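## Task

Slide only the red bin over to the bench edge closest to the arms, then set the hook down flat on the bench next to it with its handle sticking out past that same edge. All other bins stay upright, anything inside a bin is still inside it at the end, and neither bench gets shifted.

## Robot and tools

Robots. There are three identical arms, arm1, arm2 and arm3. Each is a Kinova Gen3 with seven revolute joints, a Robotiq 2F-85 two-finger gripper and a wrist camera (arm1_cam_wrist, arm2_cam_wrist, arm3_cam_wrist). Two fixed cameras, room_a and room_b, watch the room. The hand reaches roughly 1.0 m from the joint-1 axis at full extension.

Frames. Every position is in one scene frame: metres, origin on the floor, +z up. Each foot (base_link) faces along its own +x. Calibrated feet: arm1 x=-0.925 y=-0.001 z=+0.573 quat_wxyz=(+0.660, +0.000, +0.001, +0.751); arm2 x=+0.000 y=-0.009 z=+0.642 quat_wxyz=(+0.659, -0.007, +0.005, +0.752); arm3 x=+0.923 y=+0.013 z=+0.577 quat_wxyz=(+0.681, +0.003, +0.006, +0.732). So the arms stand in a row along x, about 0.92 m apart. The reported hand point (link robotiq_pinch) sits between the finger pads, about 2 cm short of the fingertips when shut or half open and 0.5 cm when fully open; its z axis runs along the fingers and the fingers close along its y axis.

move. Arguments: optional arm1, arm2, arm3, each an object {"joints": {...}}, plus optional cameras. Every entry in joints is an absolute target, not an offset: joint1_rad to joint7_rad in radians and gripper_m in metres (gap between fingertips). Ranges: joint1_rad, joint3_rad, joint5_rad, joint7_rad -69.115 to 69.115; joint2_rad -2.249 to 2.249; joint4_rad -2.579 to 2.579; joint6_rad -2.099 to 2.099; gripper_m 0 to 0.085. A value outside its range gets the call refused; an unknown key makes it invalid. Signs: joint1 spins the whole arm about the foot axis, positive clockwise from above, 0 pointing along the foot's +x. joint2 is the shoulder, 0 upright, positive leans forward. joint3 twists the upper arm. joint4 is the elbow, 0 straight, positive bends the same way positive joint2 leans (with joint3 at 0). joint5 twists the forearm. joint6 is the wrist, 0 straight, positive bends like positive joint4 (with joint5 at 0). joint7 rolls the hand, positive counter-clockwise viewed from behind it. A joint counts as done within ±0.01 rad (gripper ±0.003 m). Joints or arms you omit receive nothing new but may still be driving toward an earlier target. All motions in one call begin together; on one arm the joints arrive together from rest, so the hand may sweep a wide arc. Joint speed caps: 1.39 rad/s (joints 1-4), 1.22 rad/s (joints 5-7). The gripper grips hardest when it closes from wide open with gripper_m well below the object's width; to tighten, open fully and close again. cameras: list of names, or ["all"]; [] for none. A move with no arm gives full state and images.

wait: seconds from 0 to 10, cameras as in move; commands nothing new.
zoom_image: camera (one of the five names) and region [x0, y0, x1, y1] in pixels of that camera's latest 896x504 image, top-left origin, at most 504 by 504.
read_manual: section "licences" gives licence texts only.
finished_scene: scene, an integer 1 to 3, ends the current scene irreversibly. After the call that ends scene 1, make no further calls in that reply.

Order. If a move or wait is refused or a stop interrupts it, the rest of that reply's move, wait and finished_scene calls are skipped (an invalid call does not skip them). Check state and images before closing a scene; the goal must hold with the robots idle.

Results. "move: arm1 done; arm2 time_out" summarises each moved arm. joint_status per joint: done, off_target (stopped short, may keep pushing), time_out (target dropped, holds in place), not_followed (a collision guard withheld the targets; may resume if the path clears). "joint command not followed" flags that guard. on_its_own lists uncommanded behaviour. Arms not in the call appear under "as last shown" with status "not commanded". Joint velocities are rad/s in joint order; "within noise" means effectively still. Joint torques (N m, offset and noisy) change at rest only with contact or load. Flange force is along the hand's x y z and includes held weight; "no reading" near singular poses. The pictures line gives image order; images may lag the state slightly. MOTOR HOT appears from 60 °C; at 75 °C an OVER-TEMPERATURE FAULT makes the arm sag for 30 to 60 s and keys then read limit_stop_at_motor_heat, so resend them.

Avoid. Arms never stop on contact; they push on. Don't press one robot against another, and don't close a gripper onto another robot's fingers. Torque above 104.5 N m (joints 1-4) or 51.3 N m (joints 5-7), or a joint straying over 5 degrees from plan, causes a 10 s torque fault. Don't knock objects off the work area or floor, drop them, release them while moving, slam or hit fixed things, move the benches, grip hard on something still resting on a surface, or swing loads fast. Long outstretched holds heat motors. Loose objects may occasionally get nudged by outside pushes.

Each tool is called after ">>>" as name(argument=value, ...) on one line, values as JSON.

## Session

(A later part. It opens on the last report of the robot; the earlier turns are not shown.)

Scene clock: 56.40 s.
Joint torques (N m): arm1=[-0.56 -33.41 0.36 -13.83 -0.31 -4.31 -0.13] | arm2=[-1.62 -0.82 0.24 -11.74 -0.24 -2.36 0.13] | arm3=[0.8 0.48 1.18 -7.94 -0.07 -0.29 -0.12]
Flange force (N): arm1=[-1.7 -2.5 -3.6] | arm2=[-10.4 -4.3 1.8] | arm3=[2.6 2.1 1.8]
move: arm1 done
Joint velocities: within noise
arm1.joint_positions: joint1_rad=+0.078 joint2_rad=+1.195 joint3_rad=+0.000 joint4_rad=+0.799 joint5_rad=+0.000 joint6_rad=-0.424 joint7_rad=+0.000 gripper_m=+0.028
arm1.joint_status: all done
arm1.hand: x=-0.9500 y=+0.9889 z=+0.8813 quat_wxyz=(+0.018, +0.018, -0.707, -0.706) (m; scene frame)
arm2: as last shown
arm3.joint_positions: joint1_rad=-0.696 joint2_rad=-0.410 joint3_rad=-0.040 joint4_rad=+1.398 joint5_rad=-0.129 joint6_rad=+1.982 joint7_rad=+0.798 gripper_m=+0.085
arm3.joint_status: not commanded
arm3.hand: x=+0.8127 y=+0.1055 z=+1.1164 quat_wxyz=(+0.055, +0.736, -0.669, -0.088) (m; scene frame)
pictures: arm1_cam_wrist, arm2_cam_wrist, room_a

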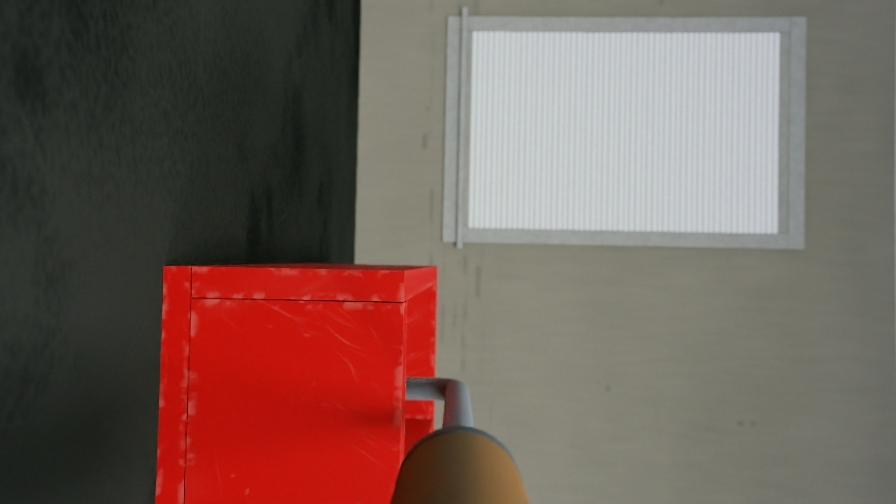

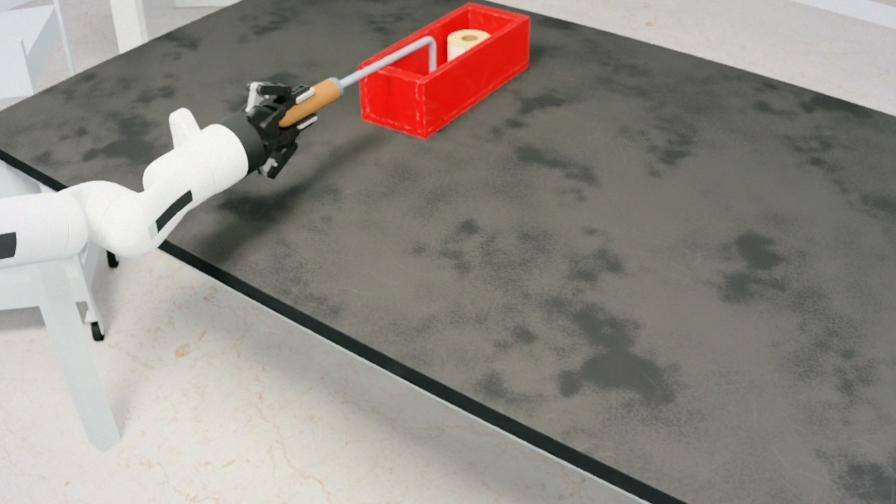

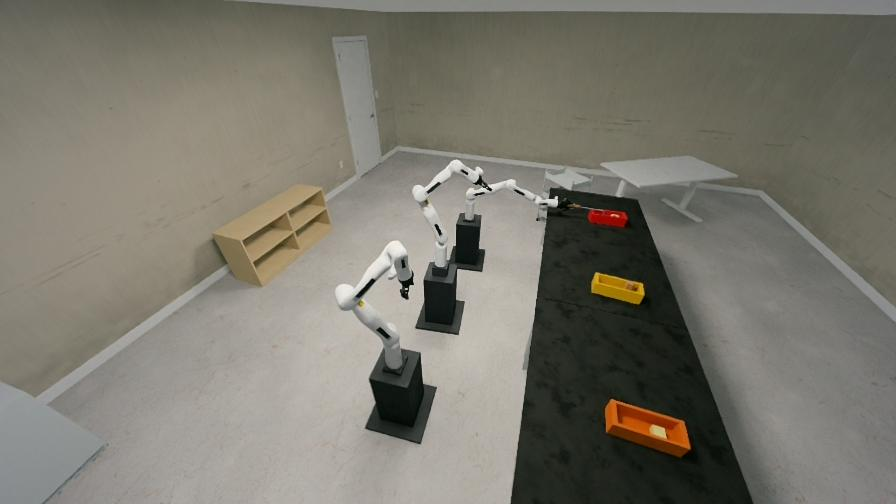

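>>> move(arm1={"joints":{"joint1_rad":0.078,"joint2_rad":0.756,"joint3_rad":0,"joint4_rad":1.888,"joint5_rad":0,"joint6_rad":-1.073,"joint7_rad":0}}, cameras=["arm1_cam_wrist","arm2_cam_wrist","room_a"])

>>> zoom_image(camera="room_a", region=[500, 150, 668, 246])

Scene clock: 60.67 s.
Joint torques (N m): arm1=[-0.47 -23.87 0.24 -9.38 -0.26 -4.5 -0.12] | arm2=[-1.62 -0.75 0.19 -11.7 -0.24 -2.34 0.16] | arm3=[0.79 0.49 1.2 -7.93 -0.1 -0.31 -0.17]
Flange force (N): arm1=[-1.6 -2.1 -0.8] | arm2=[-10.5 -4.2 1.7] | arm3=[2.6 2.0 1.7]
move: arm1 done
Joint velocities: within noise
arm1.joint_positions: joint1_rad=+0.078 joint2_rad=+0.756 joint3_rad=+0.000 joint4_rad=+1.888 joint5_rad=+0.000 joint6_rad=-1.073 joint7_rad=+0.000 gripper_m=+0.028
arm1.joint_status: all done
arm1.hand: x=-0.9379 y=+0.7499 z=+0.8863 quat_wxyz=(+0.018, +0.018, -0.707, -0.706) (m; scene frame)
arm2.joint_positions: joint1_rad=-0.500 joint2_rad=-0.400 joint3_rad=+0.000 joint4_rad=+1.400 joint5_rad=+0.000 joint6_rad=+1.200 joint7_rad=-1.571 gripper_m=+0.085
arm2.joint_status: not commanded
arm2.hand: x=-0.1912 y=+0.3002 z=+1.2957 quat_wxyz=(+0.400, -0.406, -0.797, -0.200) (m; scene frame)
arm3: as last shown
pictures: arm1_cam_wrist, arm2_cam_wrist, room_a

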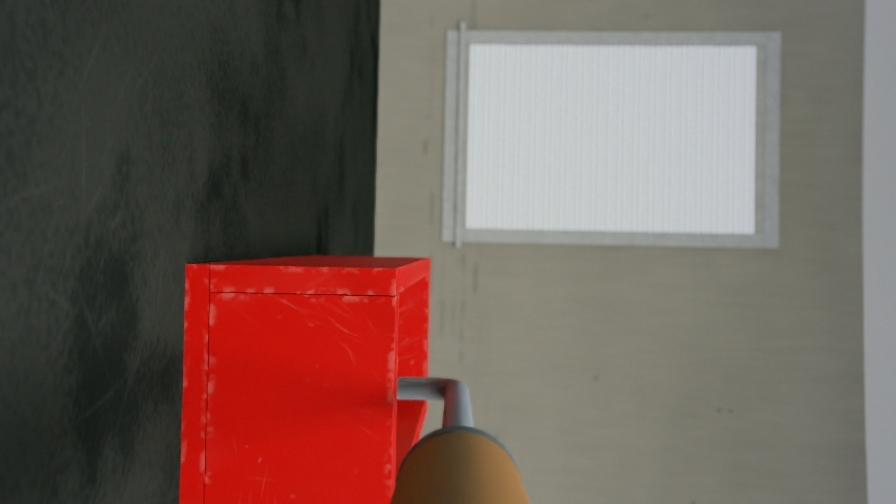

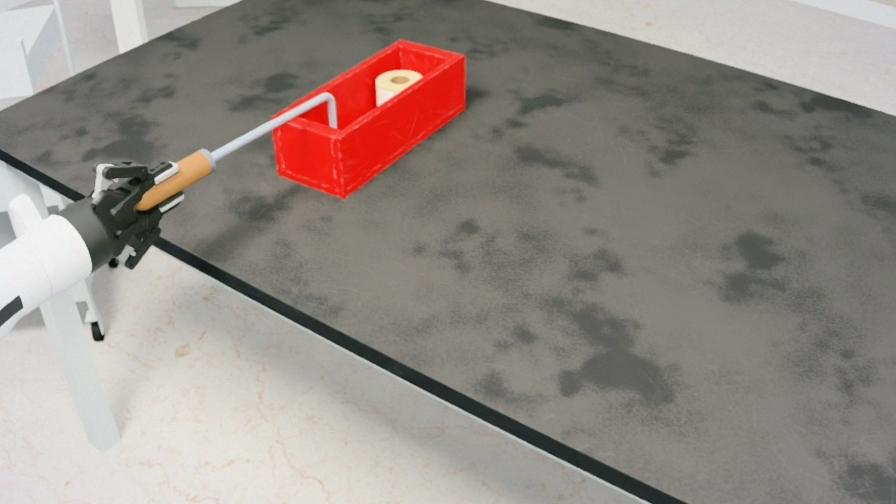

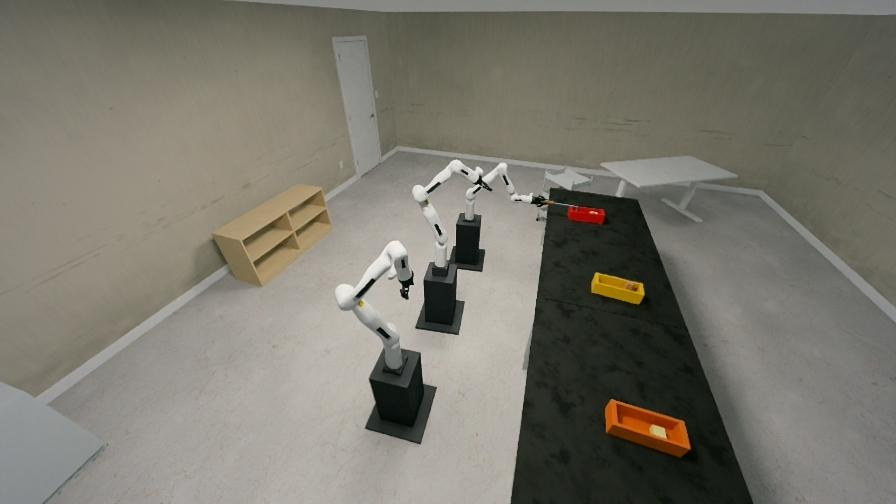

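Scaled by 3.000 from the camera's 896x504 image, which has a finer 1280x720 frame.

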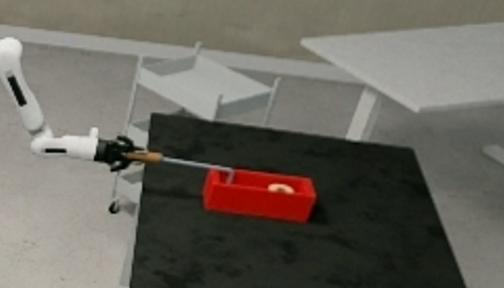

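>>> move(arm1={"joints":{"joint1_rad":0.078,"joint2_rad":0.621,"joint3_rad":0,"joint4_rad":2.520,"joint5_rad":0,"joint6_rad":-1.571,"joint7_rad":0}}, cameras=["arm1_cam_wrist","arm2_cam_wrist","room_a"])

>>> zoom_image(camera="room_a", region=[500, 150, 668, 246])

Scene clock: 64.77 s.
Joint torques (N m): arm1=[-0.41 -16.74 0.14 -4.57 -0.29 -4.48 -0.11] | arm2=[-1.66 -0.79 0.24 -11.76 -0.23 -2.36 0.16] | arm3=[0.85 0.46 1.22 -7.89 -0.09 -0.27 -0.18]
Flange force (N): arm1=[-2.6 -1.2 -0.3] | arm2=[-10.6 -4.4 1.8] | arm3=[2.5 2.2 1.7]
move: arm1 done
Joint velocities: within noise
arm1.joint_positions: joint1_rad=+0.078 joint2_rad=+0.621 joint3_rad=+0.000 joint4_rad=+2.520 joint5_rad=+0.000 joint6_rad=-1.571 joint7_rad=+0.000 gripper_m=+0.028
arm1.joint_status: all done
arm1.hand: x=-0.9282 y=+0.5565 z=+0.8849 quat_wxyz=(+0.018, +0.018, -0.707, -0.707) (m; scene frame)
arm2, arm3: as last shown
pictures: arm1_cam_wrist, arm2_cam_wrist, room_a

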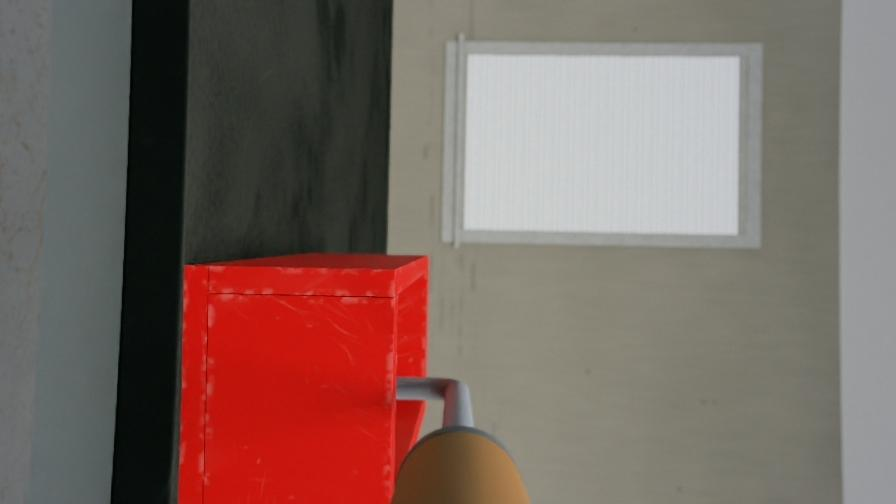

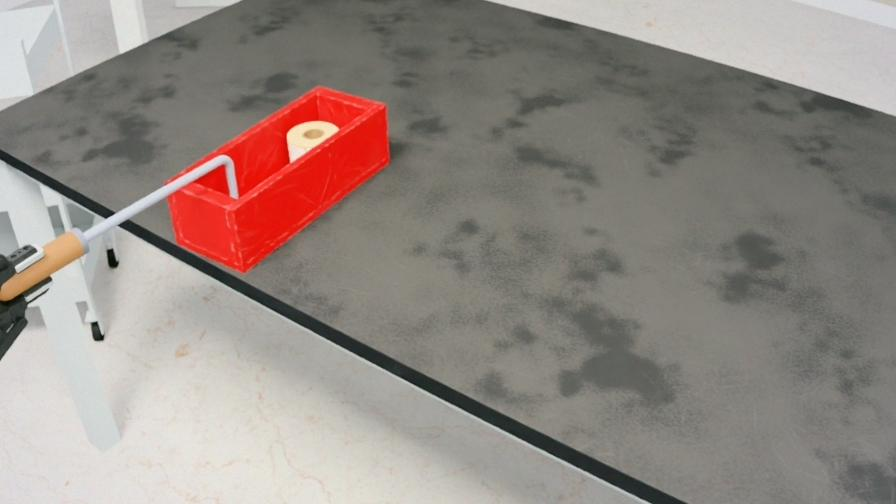

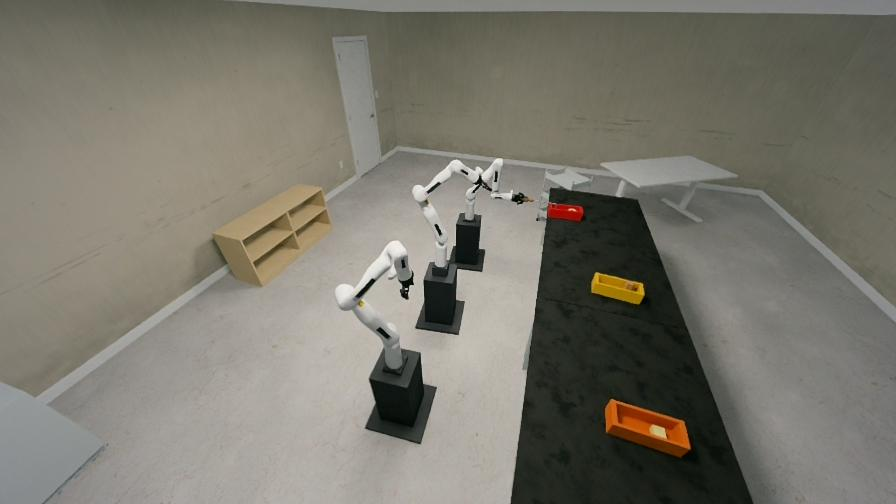

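Scaled by 3.000 from the camera's 896x504 image, which has a finer 1280x720 frame.

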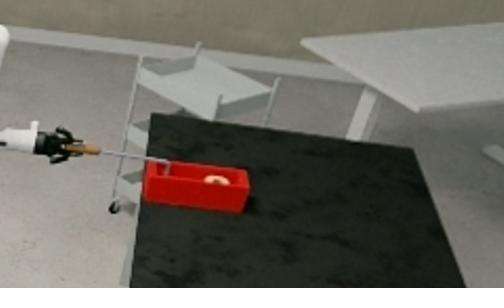

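>>> move(arm1={"joints":{"joint2_rad":0.627,"joint4_rad":2.45,"joint6_rad":-1.507}}, cameras=[])

>>> move(arm1={"joints":{"joint2_rad":0.25,"joint4_rad":2.34,"joint6_rad":-1.019}}, cameras=["arm1_cam_wrist","arm2_cam_wrist"])

Scene clock: 71.73 s.
Joint torques (N m): arm1=[-0.55 -17.44 0.19 -5.17 -0.28 -4.38 -0.1] | arm2=[-1.67 -0.8 0.24 -11.76 -0.24 -2.34 0.14] | arm3=[0.85 0.48 1.2 -7.91 -0.07 -0.31 -0.18]
Flange force (N): arm1=[-2.6 -1.6 -0.6] | arm2=[-10.6 -4.4 1.9] | arm3=[2.5 2.0 1.6]
move: arm1 done
Joint velocities: within noise
arm1.joint_positions: joint1_rad=+0.078 joint2_rad=+0.627 joint3_rad=+0.000 joint4_rad=+2.450 joint5_rad=+0.000 joint6_rad=-1.507 joint7_rad=+0.000 gripper_m=+0.028
arm1.joint_status: all done
arm1.hand: x=-0.9293 y=+0.5786 z=+0.8840 quat_wxyz=(+0.018, +0.018, -0.707, -0.707) (m; scene frame)
arm2, arm3: as last shown
pictures: none
No camera images: "cameras" was empty.

Scene clock: 73.37 s.
Joint torques (N m): arm1=[-0.45 -14.76 -0.04 -9.94 -0.29 -4.42 -0.15] | arm2=[-1.63 -0.81 0.22 -11.71 -0.21 -2.36 0.17] | arm3=[0.83 0.47 1.23 -7.92 -0.09 -0.29 -0.16]
Flange force (N): arm1=[-2.4 -2.4 -1.3] | arm2=[-10.3 -4.3 1.7] | arm3=[2.6 2.2 1.7]
move: arm1 done
Joint velocities: within noise
arm1.joint_positions: joint1_rad=+0.078 joint2_rad=+0.250 joint3_rad=+0.000 joint4_rad=+2.340 joint5_rad=+0.000 joint6_rad=-1.019 joint7_rad=+0.000 gripper_m=+0.028
arm1.joint_status: all done
arm1.hand: x=-0.9293 y=+0.5804 z=+0.9966 quat_wxyz=(+0.018, +0.018, -0.707, -0.706) (m; scene frame)
arm2, arm3: as last shown
pictures: arm1_cam_wrist, arm2_cam_wrist

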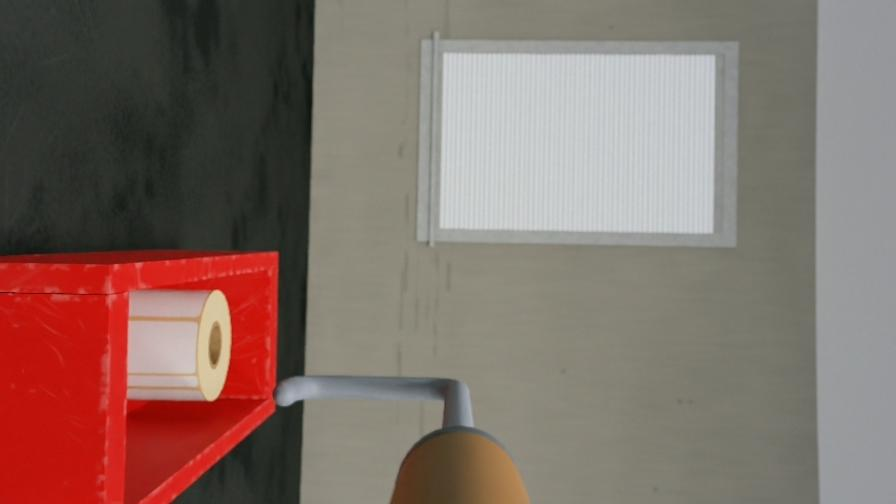

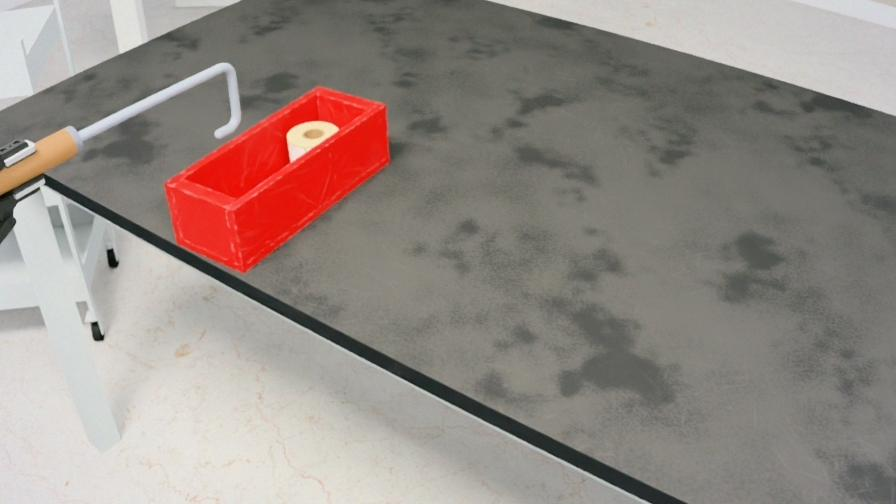

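>>> move(arm1={"joints":{"joint1_rad":0.55,"joint7_rad":-1.571}}, cameras=[])

>>> move(arm1={"joints":{"joint1_rad":0.499,"joint2_rad":0.826,"joint3_rad":0,"joint4_rad":1.857,"joint5_rad":0.409,"joint6_rad":-1.145,"joint7_rad":-1.747}}, cameras=["arm1_cam_wrist","arm2_cam_wrist"])

Scene clock: 80.70 s.
Joint torques (N m): arm1=[-0.49 -14.72 0.05 -9.85 -0.27 -4.38 -0.14] | arm2=[-1.62 -0.78 0.27 -11.73 -0.21 -2.36 0.18] | arm3=[0.83 0.47 1.17 -7.92 -0.08 -0.31 -0.15]
Flange force (N): arm1=[-2.3 2.4 -1.1] | arm2=[-10.5 -4.5 1.7] | arm3=[2.5 2.1 1.6]
move: arm1 done
Joint velocities: within noise
arm1.joint_positions: joint1_rad=+0.550 joint2_rad=+0.250 joint3_rad=+0.000 joint4_rad=+2.340 joint5_rad=+0.000 joint6_rad=-1.019 joint7_rad=-1.571 gripper_m=+0.028
arm1.joint_status: all done
arm1.hand: x=-0.6648 y=+0.5190 z=+0.9966 quat_wxyz=(+0.384, -0.594, -0.385, -0.593) (m; scene frame)
arm2, arm3: as last shown
pictures: none
No camera images: "cameras" was empty.

Scene clock: 82.60 s.
Joint torques (N m): arm1=[-0.51 -24.07 -0.97 -8.79 -0.97 -4.33 -0.12] | arm2=[-1.62 -0.77 0.19 -11.75 -0.23 -2.35 0.14] | arm3=[0.8 0.48 1.21 -7.92 -0.11 -0.28 -0.18]
Flange force (N): arm1=[-1.8 0.9 -1.8] | arm2=[-10.6 -4.1 1.8] | arm3=[2.5 2.1 1.8]
move: arm1 done
Joint velocities: within noise
arm1.joint_positions: joint1_rad=+0.499 joint2_rad=+0.826 joint3_rad=+0.000 joint4_rad=+1.857 joint5_rad=+0.409 joint6_rad=-1.145 joint7_rad=-1.747 gripper_m=+0.028
arm1.joint_status: all done
arm1.hand: x=-0.7393 y=+0.7201 z=+0.8597 quat_wxyz=(+0.499, -0.500, -0.501, -0.500) (m; scene frame)
arm2, arm3: as last shown
pictures: arm1_cam_wrist, arm2_cam_wrist

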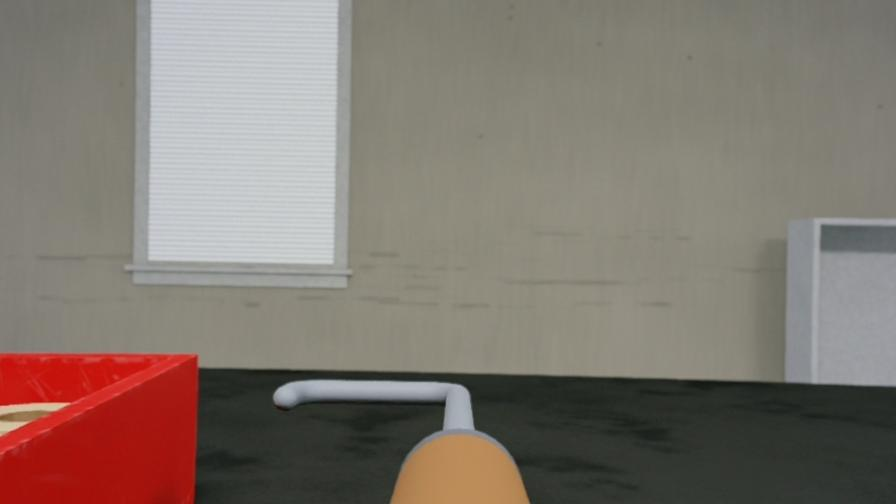

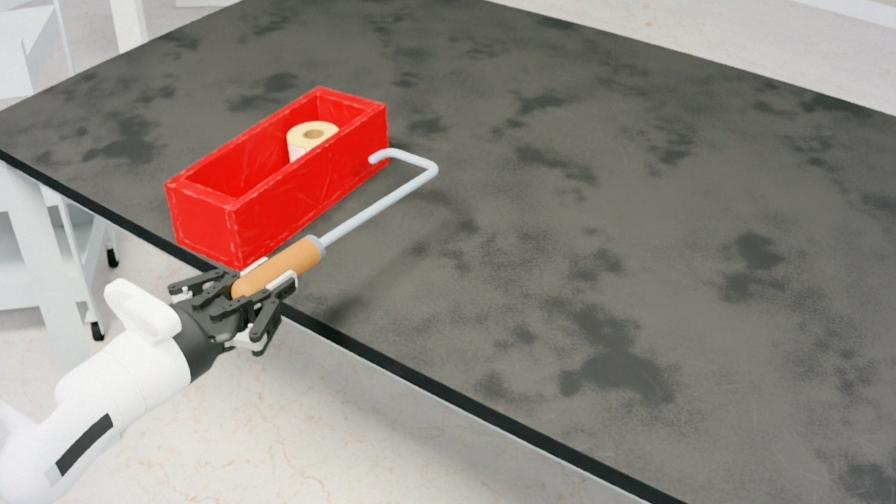

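>>> move(arm1={"joints":{"joint1_rad":0.499,"joint2_rad":1.005,"joint3_rad":0,"joint4_rad":1.834,"joint5_rad":0.386,"joint6_rad":-1.289,"joint7_rad":-1.682}}, cameras=["arm1_cam_wrist","arm2_cam_wrist"])

Scene clock: 84.90 s.
Joint torques (N m): arm1=[-0.47 -24.41 -0.95 -6.97 -0.79 -3.99 -0.08] | arm2=[-1.62 -0.76 0.23 -11.68 -0.24 -2.36 0.15] | arm3=[0.84 0.51 1.18 -7.93 -0.08 -0.29 -0.16]
Flange force (N): arm1=[-1.1 1.0 -1.8] | arm2=[-10.3 -4.3 1.6] | arm3=[2.5 2.0 1.8]
move: arm1 done
Joint velocities: within noise
arm1.joint_positions: joint1_rad=+0.499 joint2_rad=+1.005 joint3_rad=+0.000 joint4_rad=+1.834 joint5_rad=+0.386 joint6_rad=-1.289 joint7_rad=-1.682 gripper_m=+0.028
arm1.joint_status: all done
arm1.hand: x=-0.7390 y=+0.7203 z=+0.7820 quat_wxyz=(+0.499, -0.500, -0.501, -0.500) (m; scene frame)
arm2, arm3: as last shown
pictures: arm1_cam_wrist, arm2_cam_wrist

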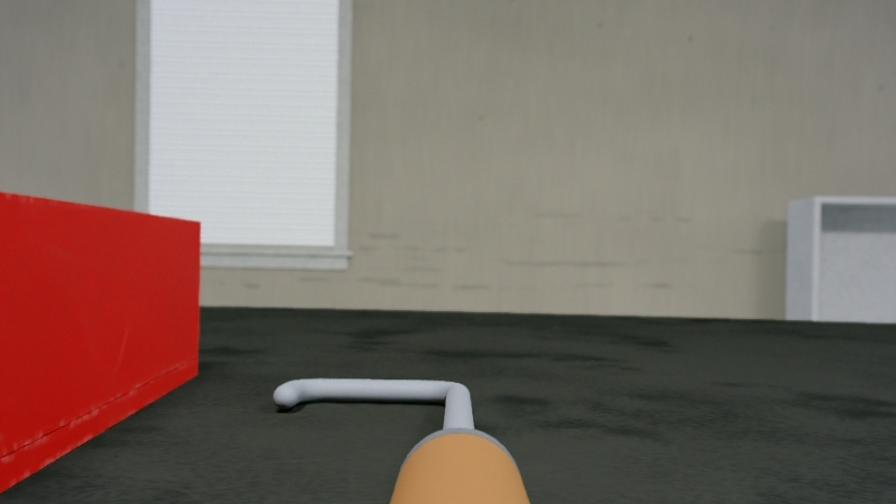

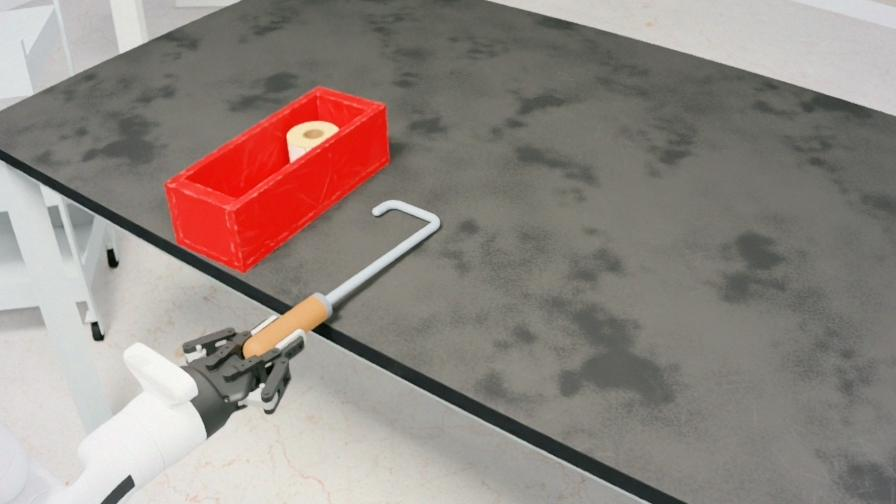

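>>> move(arm1={"joints":{"joint2_rad":1.008,"joint6_rad":-1.292}}, cameras=[])

>>> move(arm1={"joints":{"gripper_m":0.06}}, cameras=["arm1_cam_wrist","arm2_cam_wrist"])

Scene clock: 86.57 s.
Joint torques (N m): arm1=[-0.75 -23.76 -1 -6.36 -0.5 -3.6 -0.05] | arm2=[-1.68 -0.81 0.18 -11.75 -0.23 -2.34 0.15] | arm3=[0.85 0.48 1.19 -7.91 -0.07 -0.29 -0.14]
Flange force (N): arm1=[-0.5 1.3 -1.4] | arm2=[-10.5 -4.2 1.8] | arm3=[2.5 2.1 1.7]
move: arm1 done
Joint velocities: within noise
arm1.joint_positions: joint1_rad=+0.499 joint2_rad=+1.008 joint3_rad=+0.000 joint4_rad=+1.834 joint5_rad=+0.386 joint6_rad=-1.292 joint7_rad=-1.682 gripper_m=+0.028
arm1.joint_status: all done
arm1.hand: x=-0.7392 y=+0.7201 z=+0.7807 quat_wxyz=(+0.500, -0.500, -0.500, -0.500) (m; scene frame)
arm2: as last shown
arm3.joint_positions: joint1_rad=-0.696 joint2_rad=-0.410 joint3_rad=-0.040 joint4_rad=+1.398 joint5_rad=-0.129 joint6_rad=+1.982 joint7_rad=+0.798 gripper_m=+0.085
arm3.joint_status: not commanded
arm3.hand: x=+0.8127 y=+0.1055 z=+1.1164 quat_wxyz=(+0.055, +0.736, -0.669, -0.088) (m; scene frame)
pictures: none
No camera images: "cameras" was empty.

Scene clock: 87.63 s.
Joint torques (N m): arm1=[-0.49 -21.8 -0.64 -5.38 -0.58 -2.65 -0.04] | arm2=[-1.68 -0.8 0.24 -11.7 -0.23 -2.35 0.14] | arm3=[0.84 0.48 1.2 -7.9 -0.11 -0.26 -0.15]
Flange force (N): arm1=[2.0 1.1 -1.7] | arm2=[-10.3 -4.4 1.7] | arm3=[2.5 2.1 1.8]
move: arm1 done
Joint velocities: within noise
arm1.joint_positions: joint1_rad=+0.499 joint2_rad=+1.008 joint3_rad=+0.000 joint4_rad=+1.834 joint5_rad=+0.386 joint6_rad=-1.292 joint7_rad=-1.682 gripper_m=+0.060
arm1.joint_status: all done
arm1.hand: x=-0.7392 y=+0.7201 z=+0.7807 quat_wxyz=(+0.500, -0.500, -0.500, -0.500) (m; scene frame)
arm2.joint_positions: joint1_rad=-0.500 joint2_rad=-0.400 joint3_rad=+0.000 joint4_rad=+1.400 joint5_rad=+0.000 joint6_rad=+1.200 joint7_rad=-1.571 gripper_m=+0.085
arm2.joint_status: not commanded
arm2.hand: x=-0.1912 y=+0.3002 z=+1.2957 quat_wxyz=(+0.400, -0.406, -0.797, -0.200) (m; scene frame)
arm3: as last shown
pictures: arm1_cam_wrist, arm2_cam_wrist

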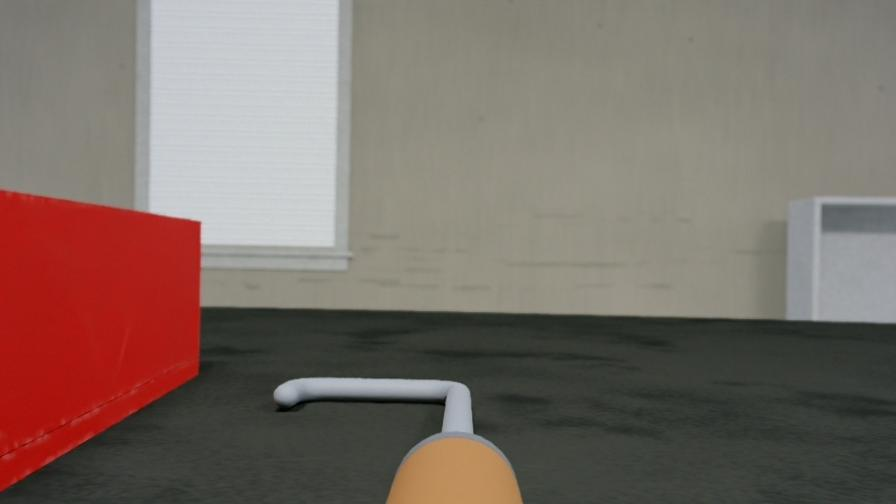

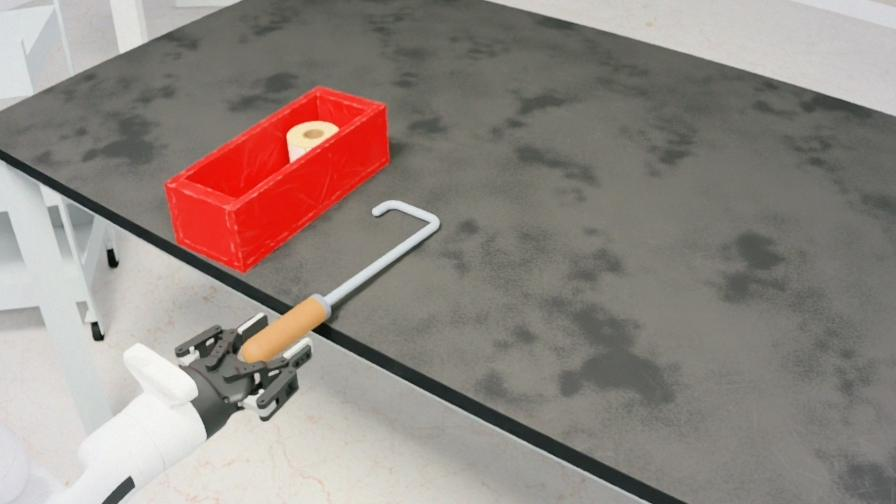

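>>> move(arm1={"joints":{"joint1_rad":0.687,"joint2_rad":0.974,"joint3_rad":0,"joint4_rad":2.288,"joint5_rad":0.562,"joint6_rad":-1.673,"joint7_rad":-1.506}}, cameras=["arm1_cam_wrist","arm2_cam_wrist","room_a"])

>>> wait(seconds=2, cameras=["arm2_cam_wrist"])

Scene clock: 90.90 s.
Joint torques (N m): arm1=[-0.46 -17.55 -0.99 -1.54 -0.11 -2.66 -0.09] | arm2=[-1.63 -0.82 0.19 -11.74 -0.24 -2.35 0.14] | arm3=[0.8 0.44 1.18 -7.9 -0.1 -0.29 -0.17]
Flange force (N): arm1=[2.1 1.1 -2.1] | arm2=[-10.5 -4.2 1.8] | arm3=[2.4 2.1 1.6]
move: arm1 done
Joint velocities: within noise
arm1.joint_positions: joint1_rad=+0.687 joint2_rad=+0.974 joint3_rad=+0.000 joint4_rad=+2.288 joint5_rad=+0.562 joint6_rad=-1.673 joint7_rad=-1.506 gripper_m=+0.060
arm1.joint_status: all done
arm1.hand: x=-0.7394 y=+0.5609 z=+0.7811 quat_wxyz=(+0.500, -0.500, -0.500, -0.500) (m; scene frame)
arm2, arm3: as last shown
pictures: arm1_cam_wrist, arm2_cam_wrist, room_a

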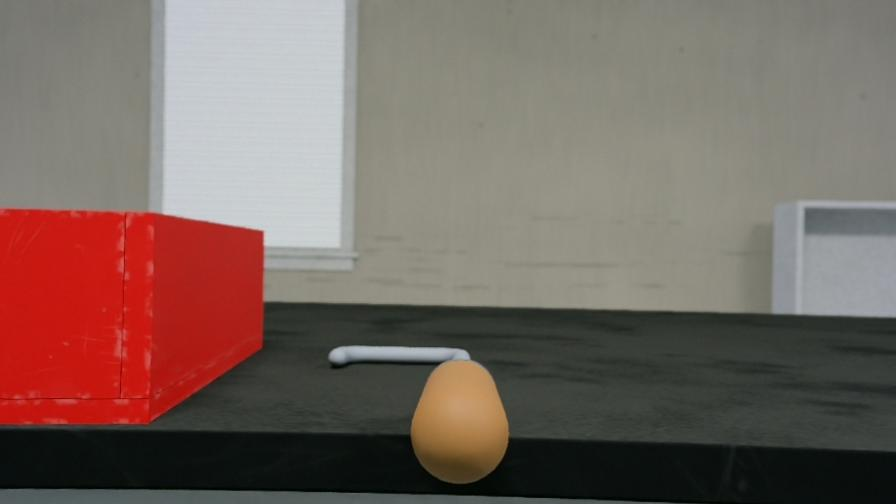

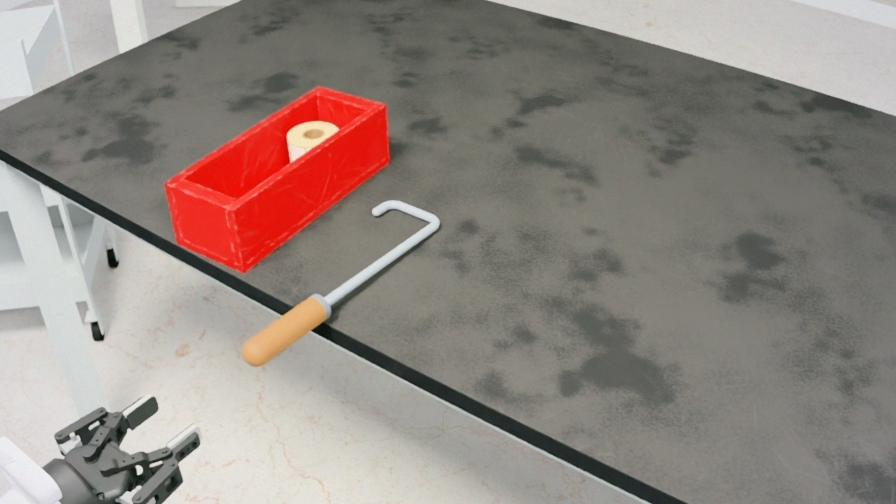

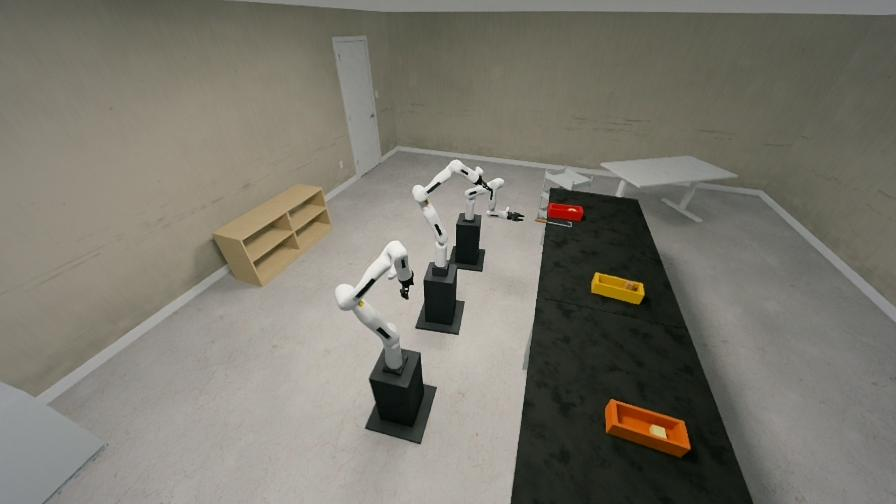

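Scene clock: 92.90 s.
Joint torques (N m): arm1=[-0.45 -17.49 -0.99 -1.46 -0.11 -2.71 -0.06] | arm2=[-1.66 -0.79 0.22 -11.75 -0.24 -2.37 0.15] | arm3=[0.83 0.44 1.26 -7.93 -0.1 -0.26 -0.16]
Flange force (N): arm1=[2.3 1.3 -1.7] | arm2=[-10.5 -4.3 1.7] | arm3=[2.6 2.3 1.8]
Joint velocities: within noise
arm1.joint_positions: joint1_rad=+0.687 joint2_rad=+0.974 joint3_rad=+0.000 joint4_rad=+2.288 joint5_rad=+0.562 joint6_rad=-1.673 joint7_rad=-1.506 gripper_m=+0.060
arm1.joint_status: all done
arm1.hand: x=-0.7394 y=+0.5609 z=+0.7811 quat_wxyz=(+0.500, -0.500, -0.501, -0.500) (m; scene frame)
arm2.joint_positions: joint1_rad=-0.500 joint2_rad=-0.400 joint3_rad=+0.000 joint4_rad=+1.400 joint5_rad=+0.000 joint6_rad=+1.200 joint7_rad=-1.571 gripper_m=+0.085
arm2.joint_status: not commanded
arm2.hand: x=-0.1912 y=+0.3002 z=+1.2957 quat_wxyz=(+0.400, -0.406, -0.797, -0.200) (m; scene frame)
arm3.joint_positions: joint1_rad=-0.696 joint2_rad=-0.410 joint3_rad=-0.040 joint4_rad=+1.398 joint5_rad=-0.129 joint6_rad=+1.982 joint7_rad=+0.798 gripper_m=+0.085
arm3.joint_status: not commanded
arm3.hand: x=+0.8127 y=+0.1055 z=+1.1164 quat_wxyz=(+0.055, +0.736, -0.669, -0.088) (m; scene frame)
wait: 2.00 s; at rest by 0.27 s
pictures: arm2_cam_wrist

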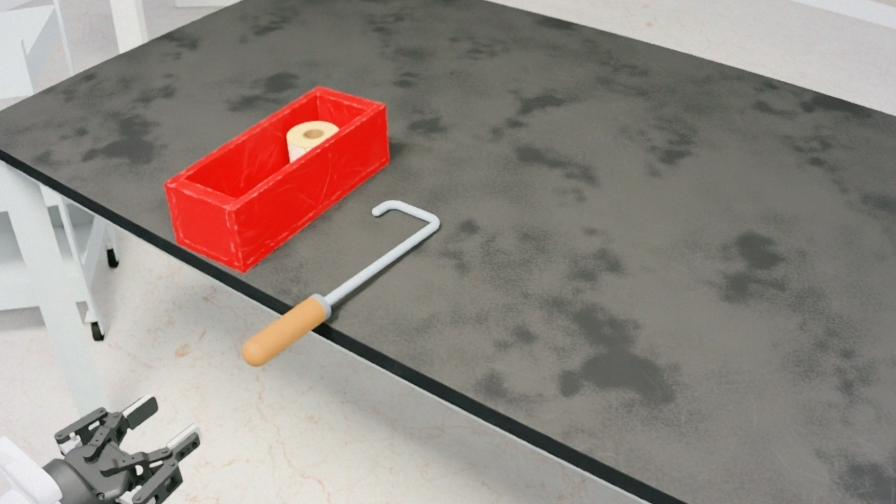

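>>> finished_scene(scene=1)

The scene is finished: the task was done.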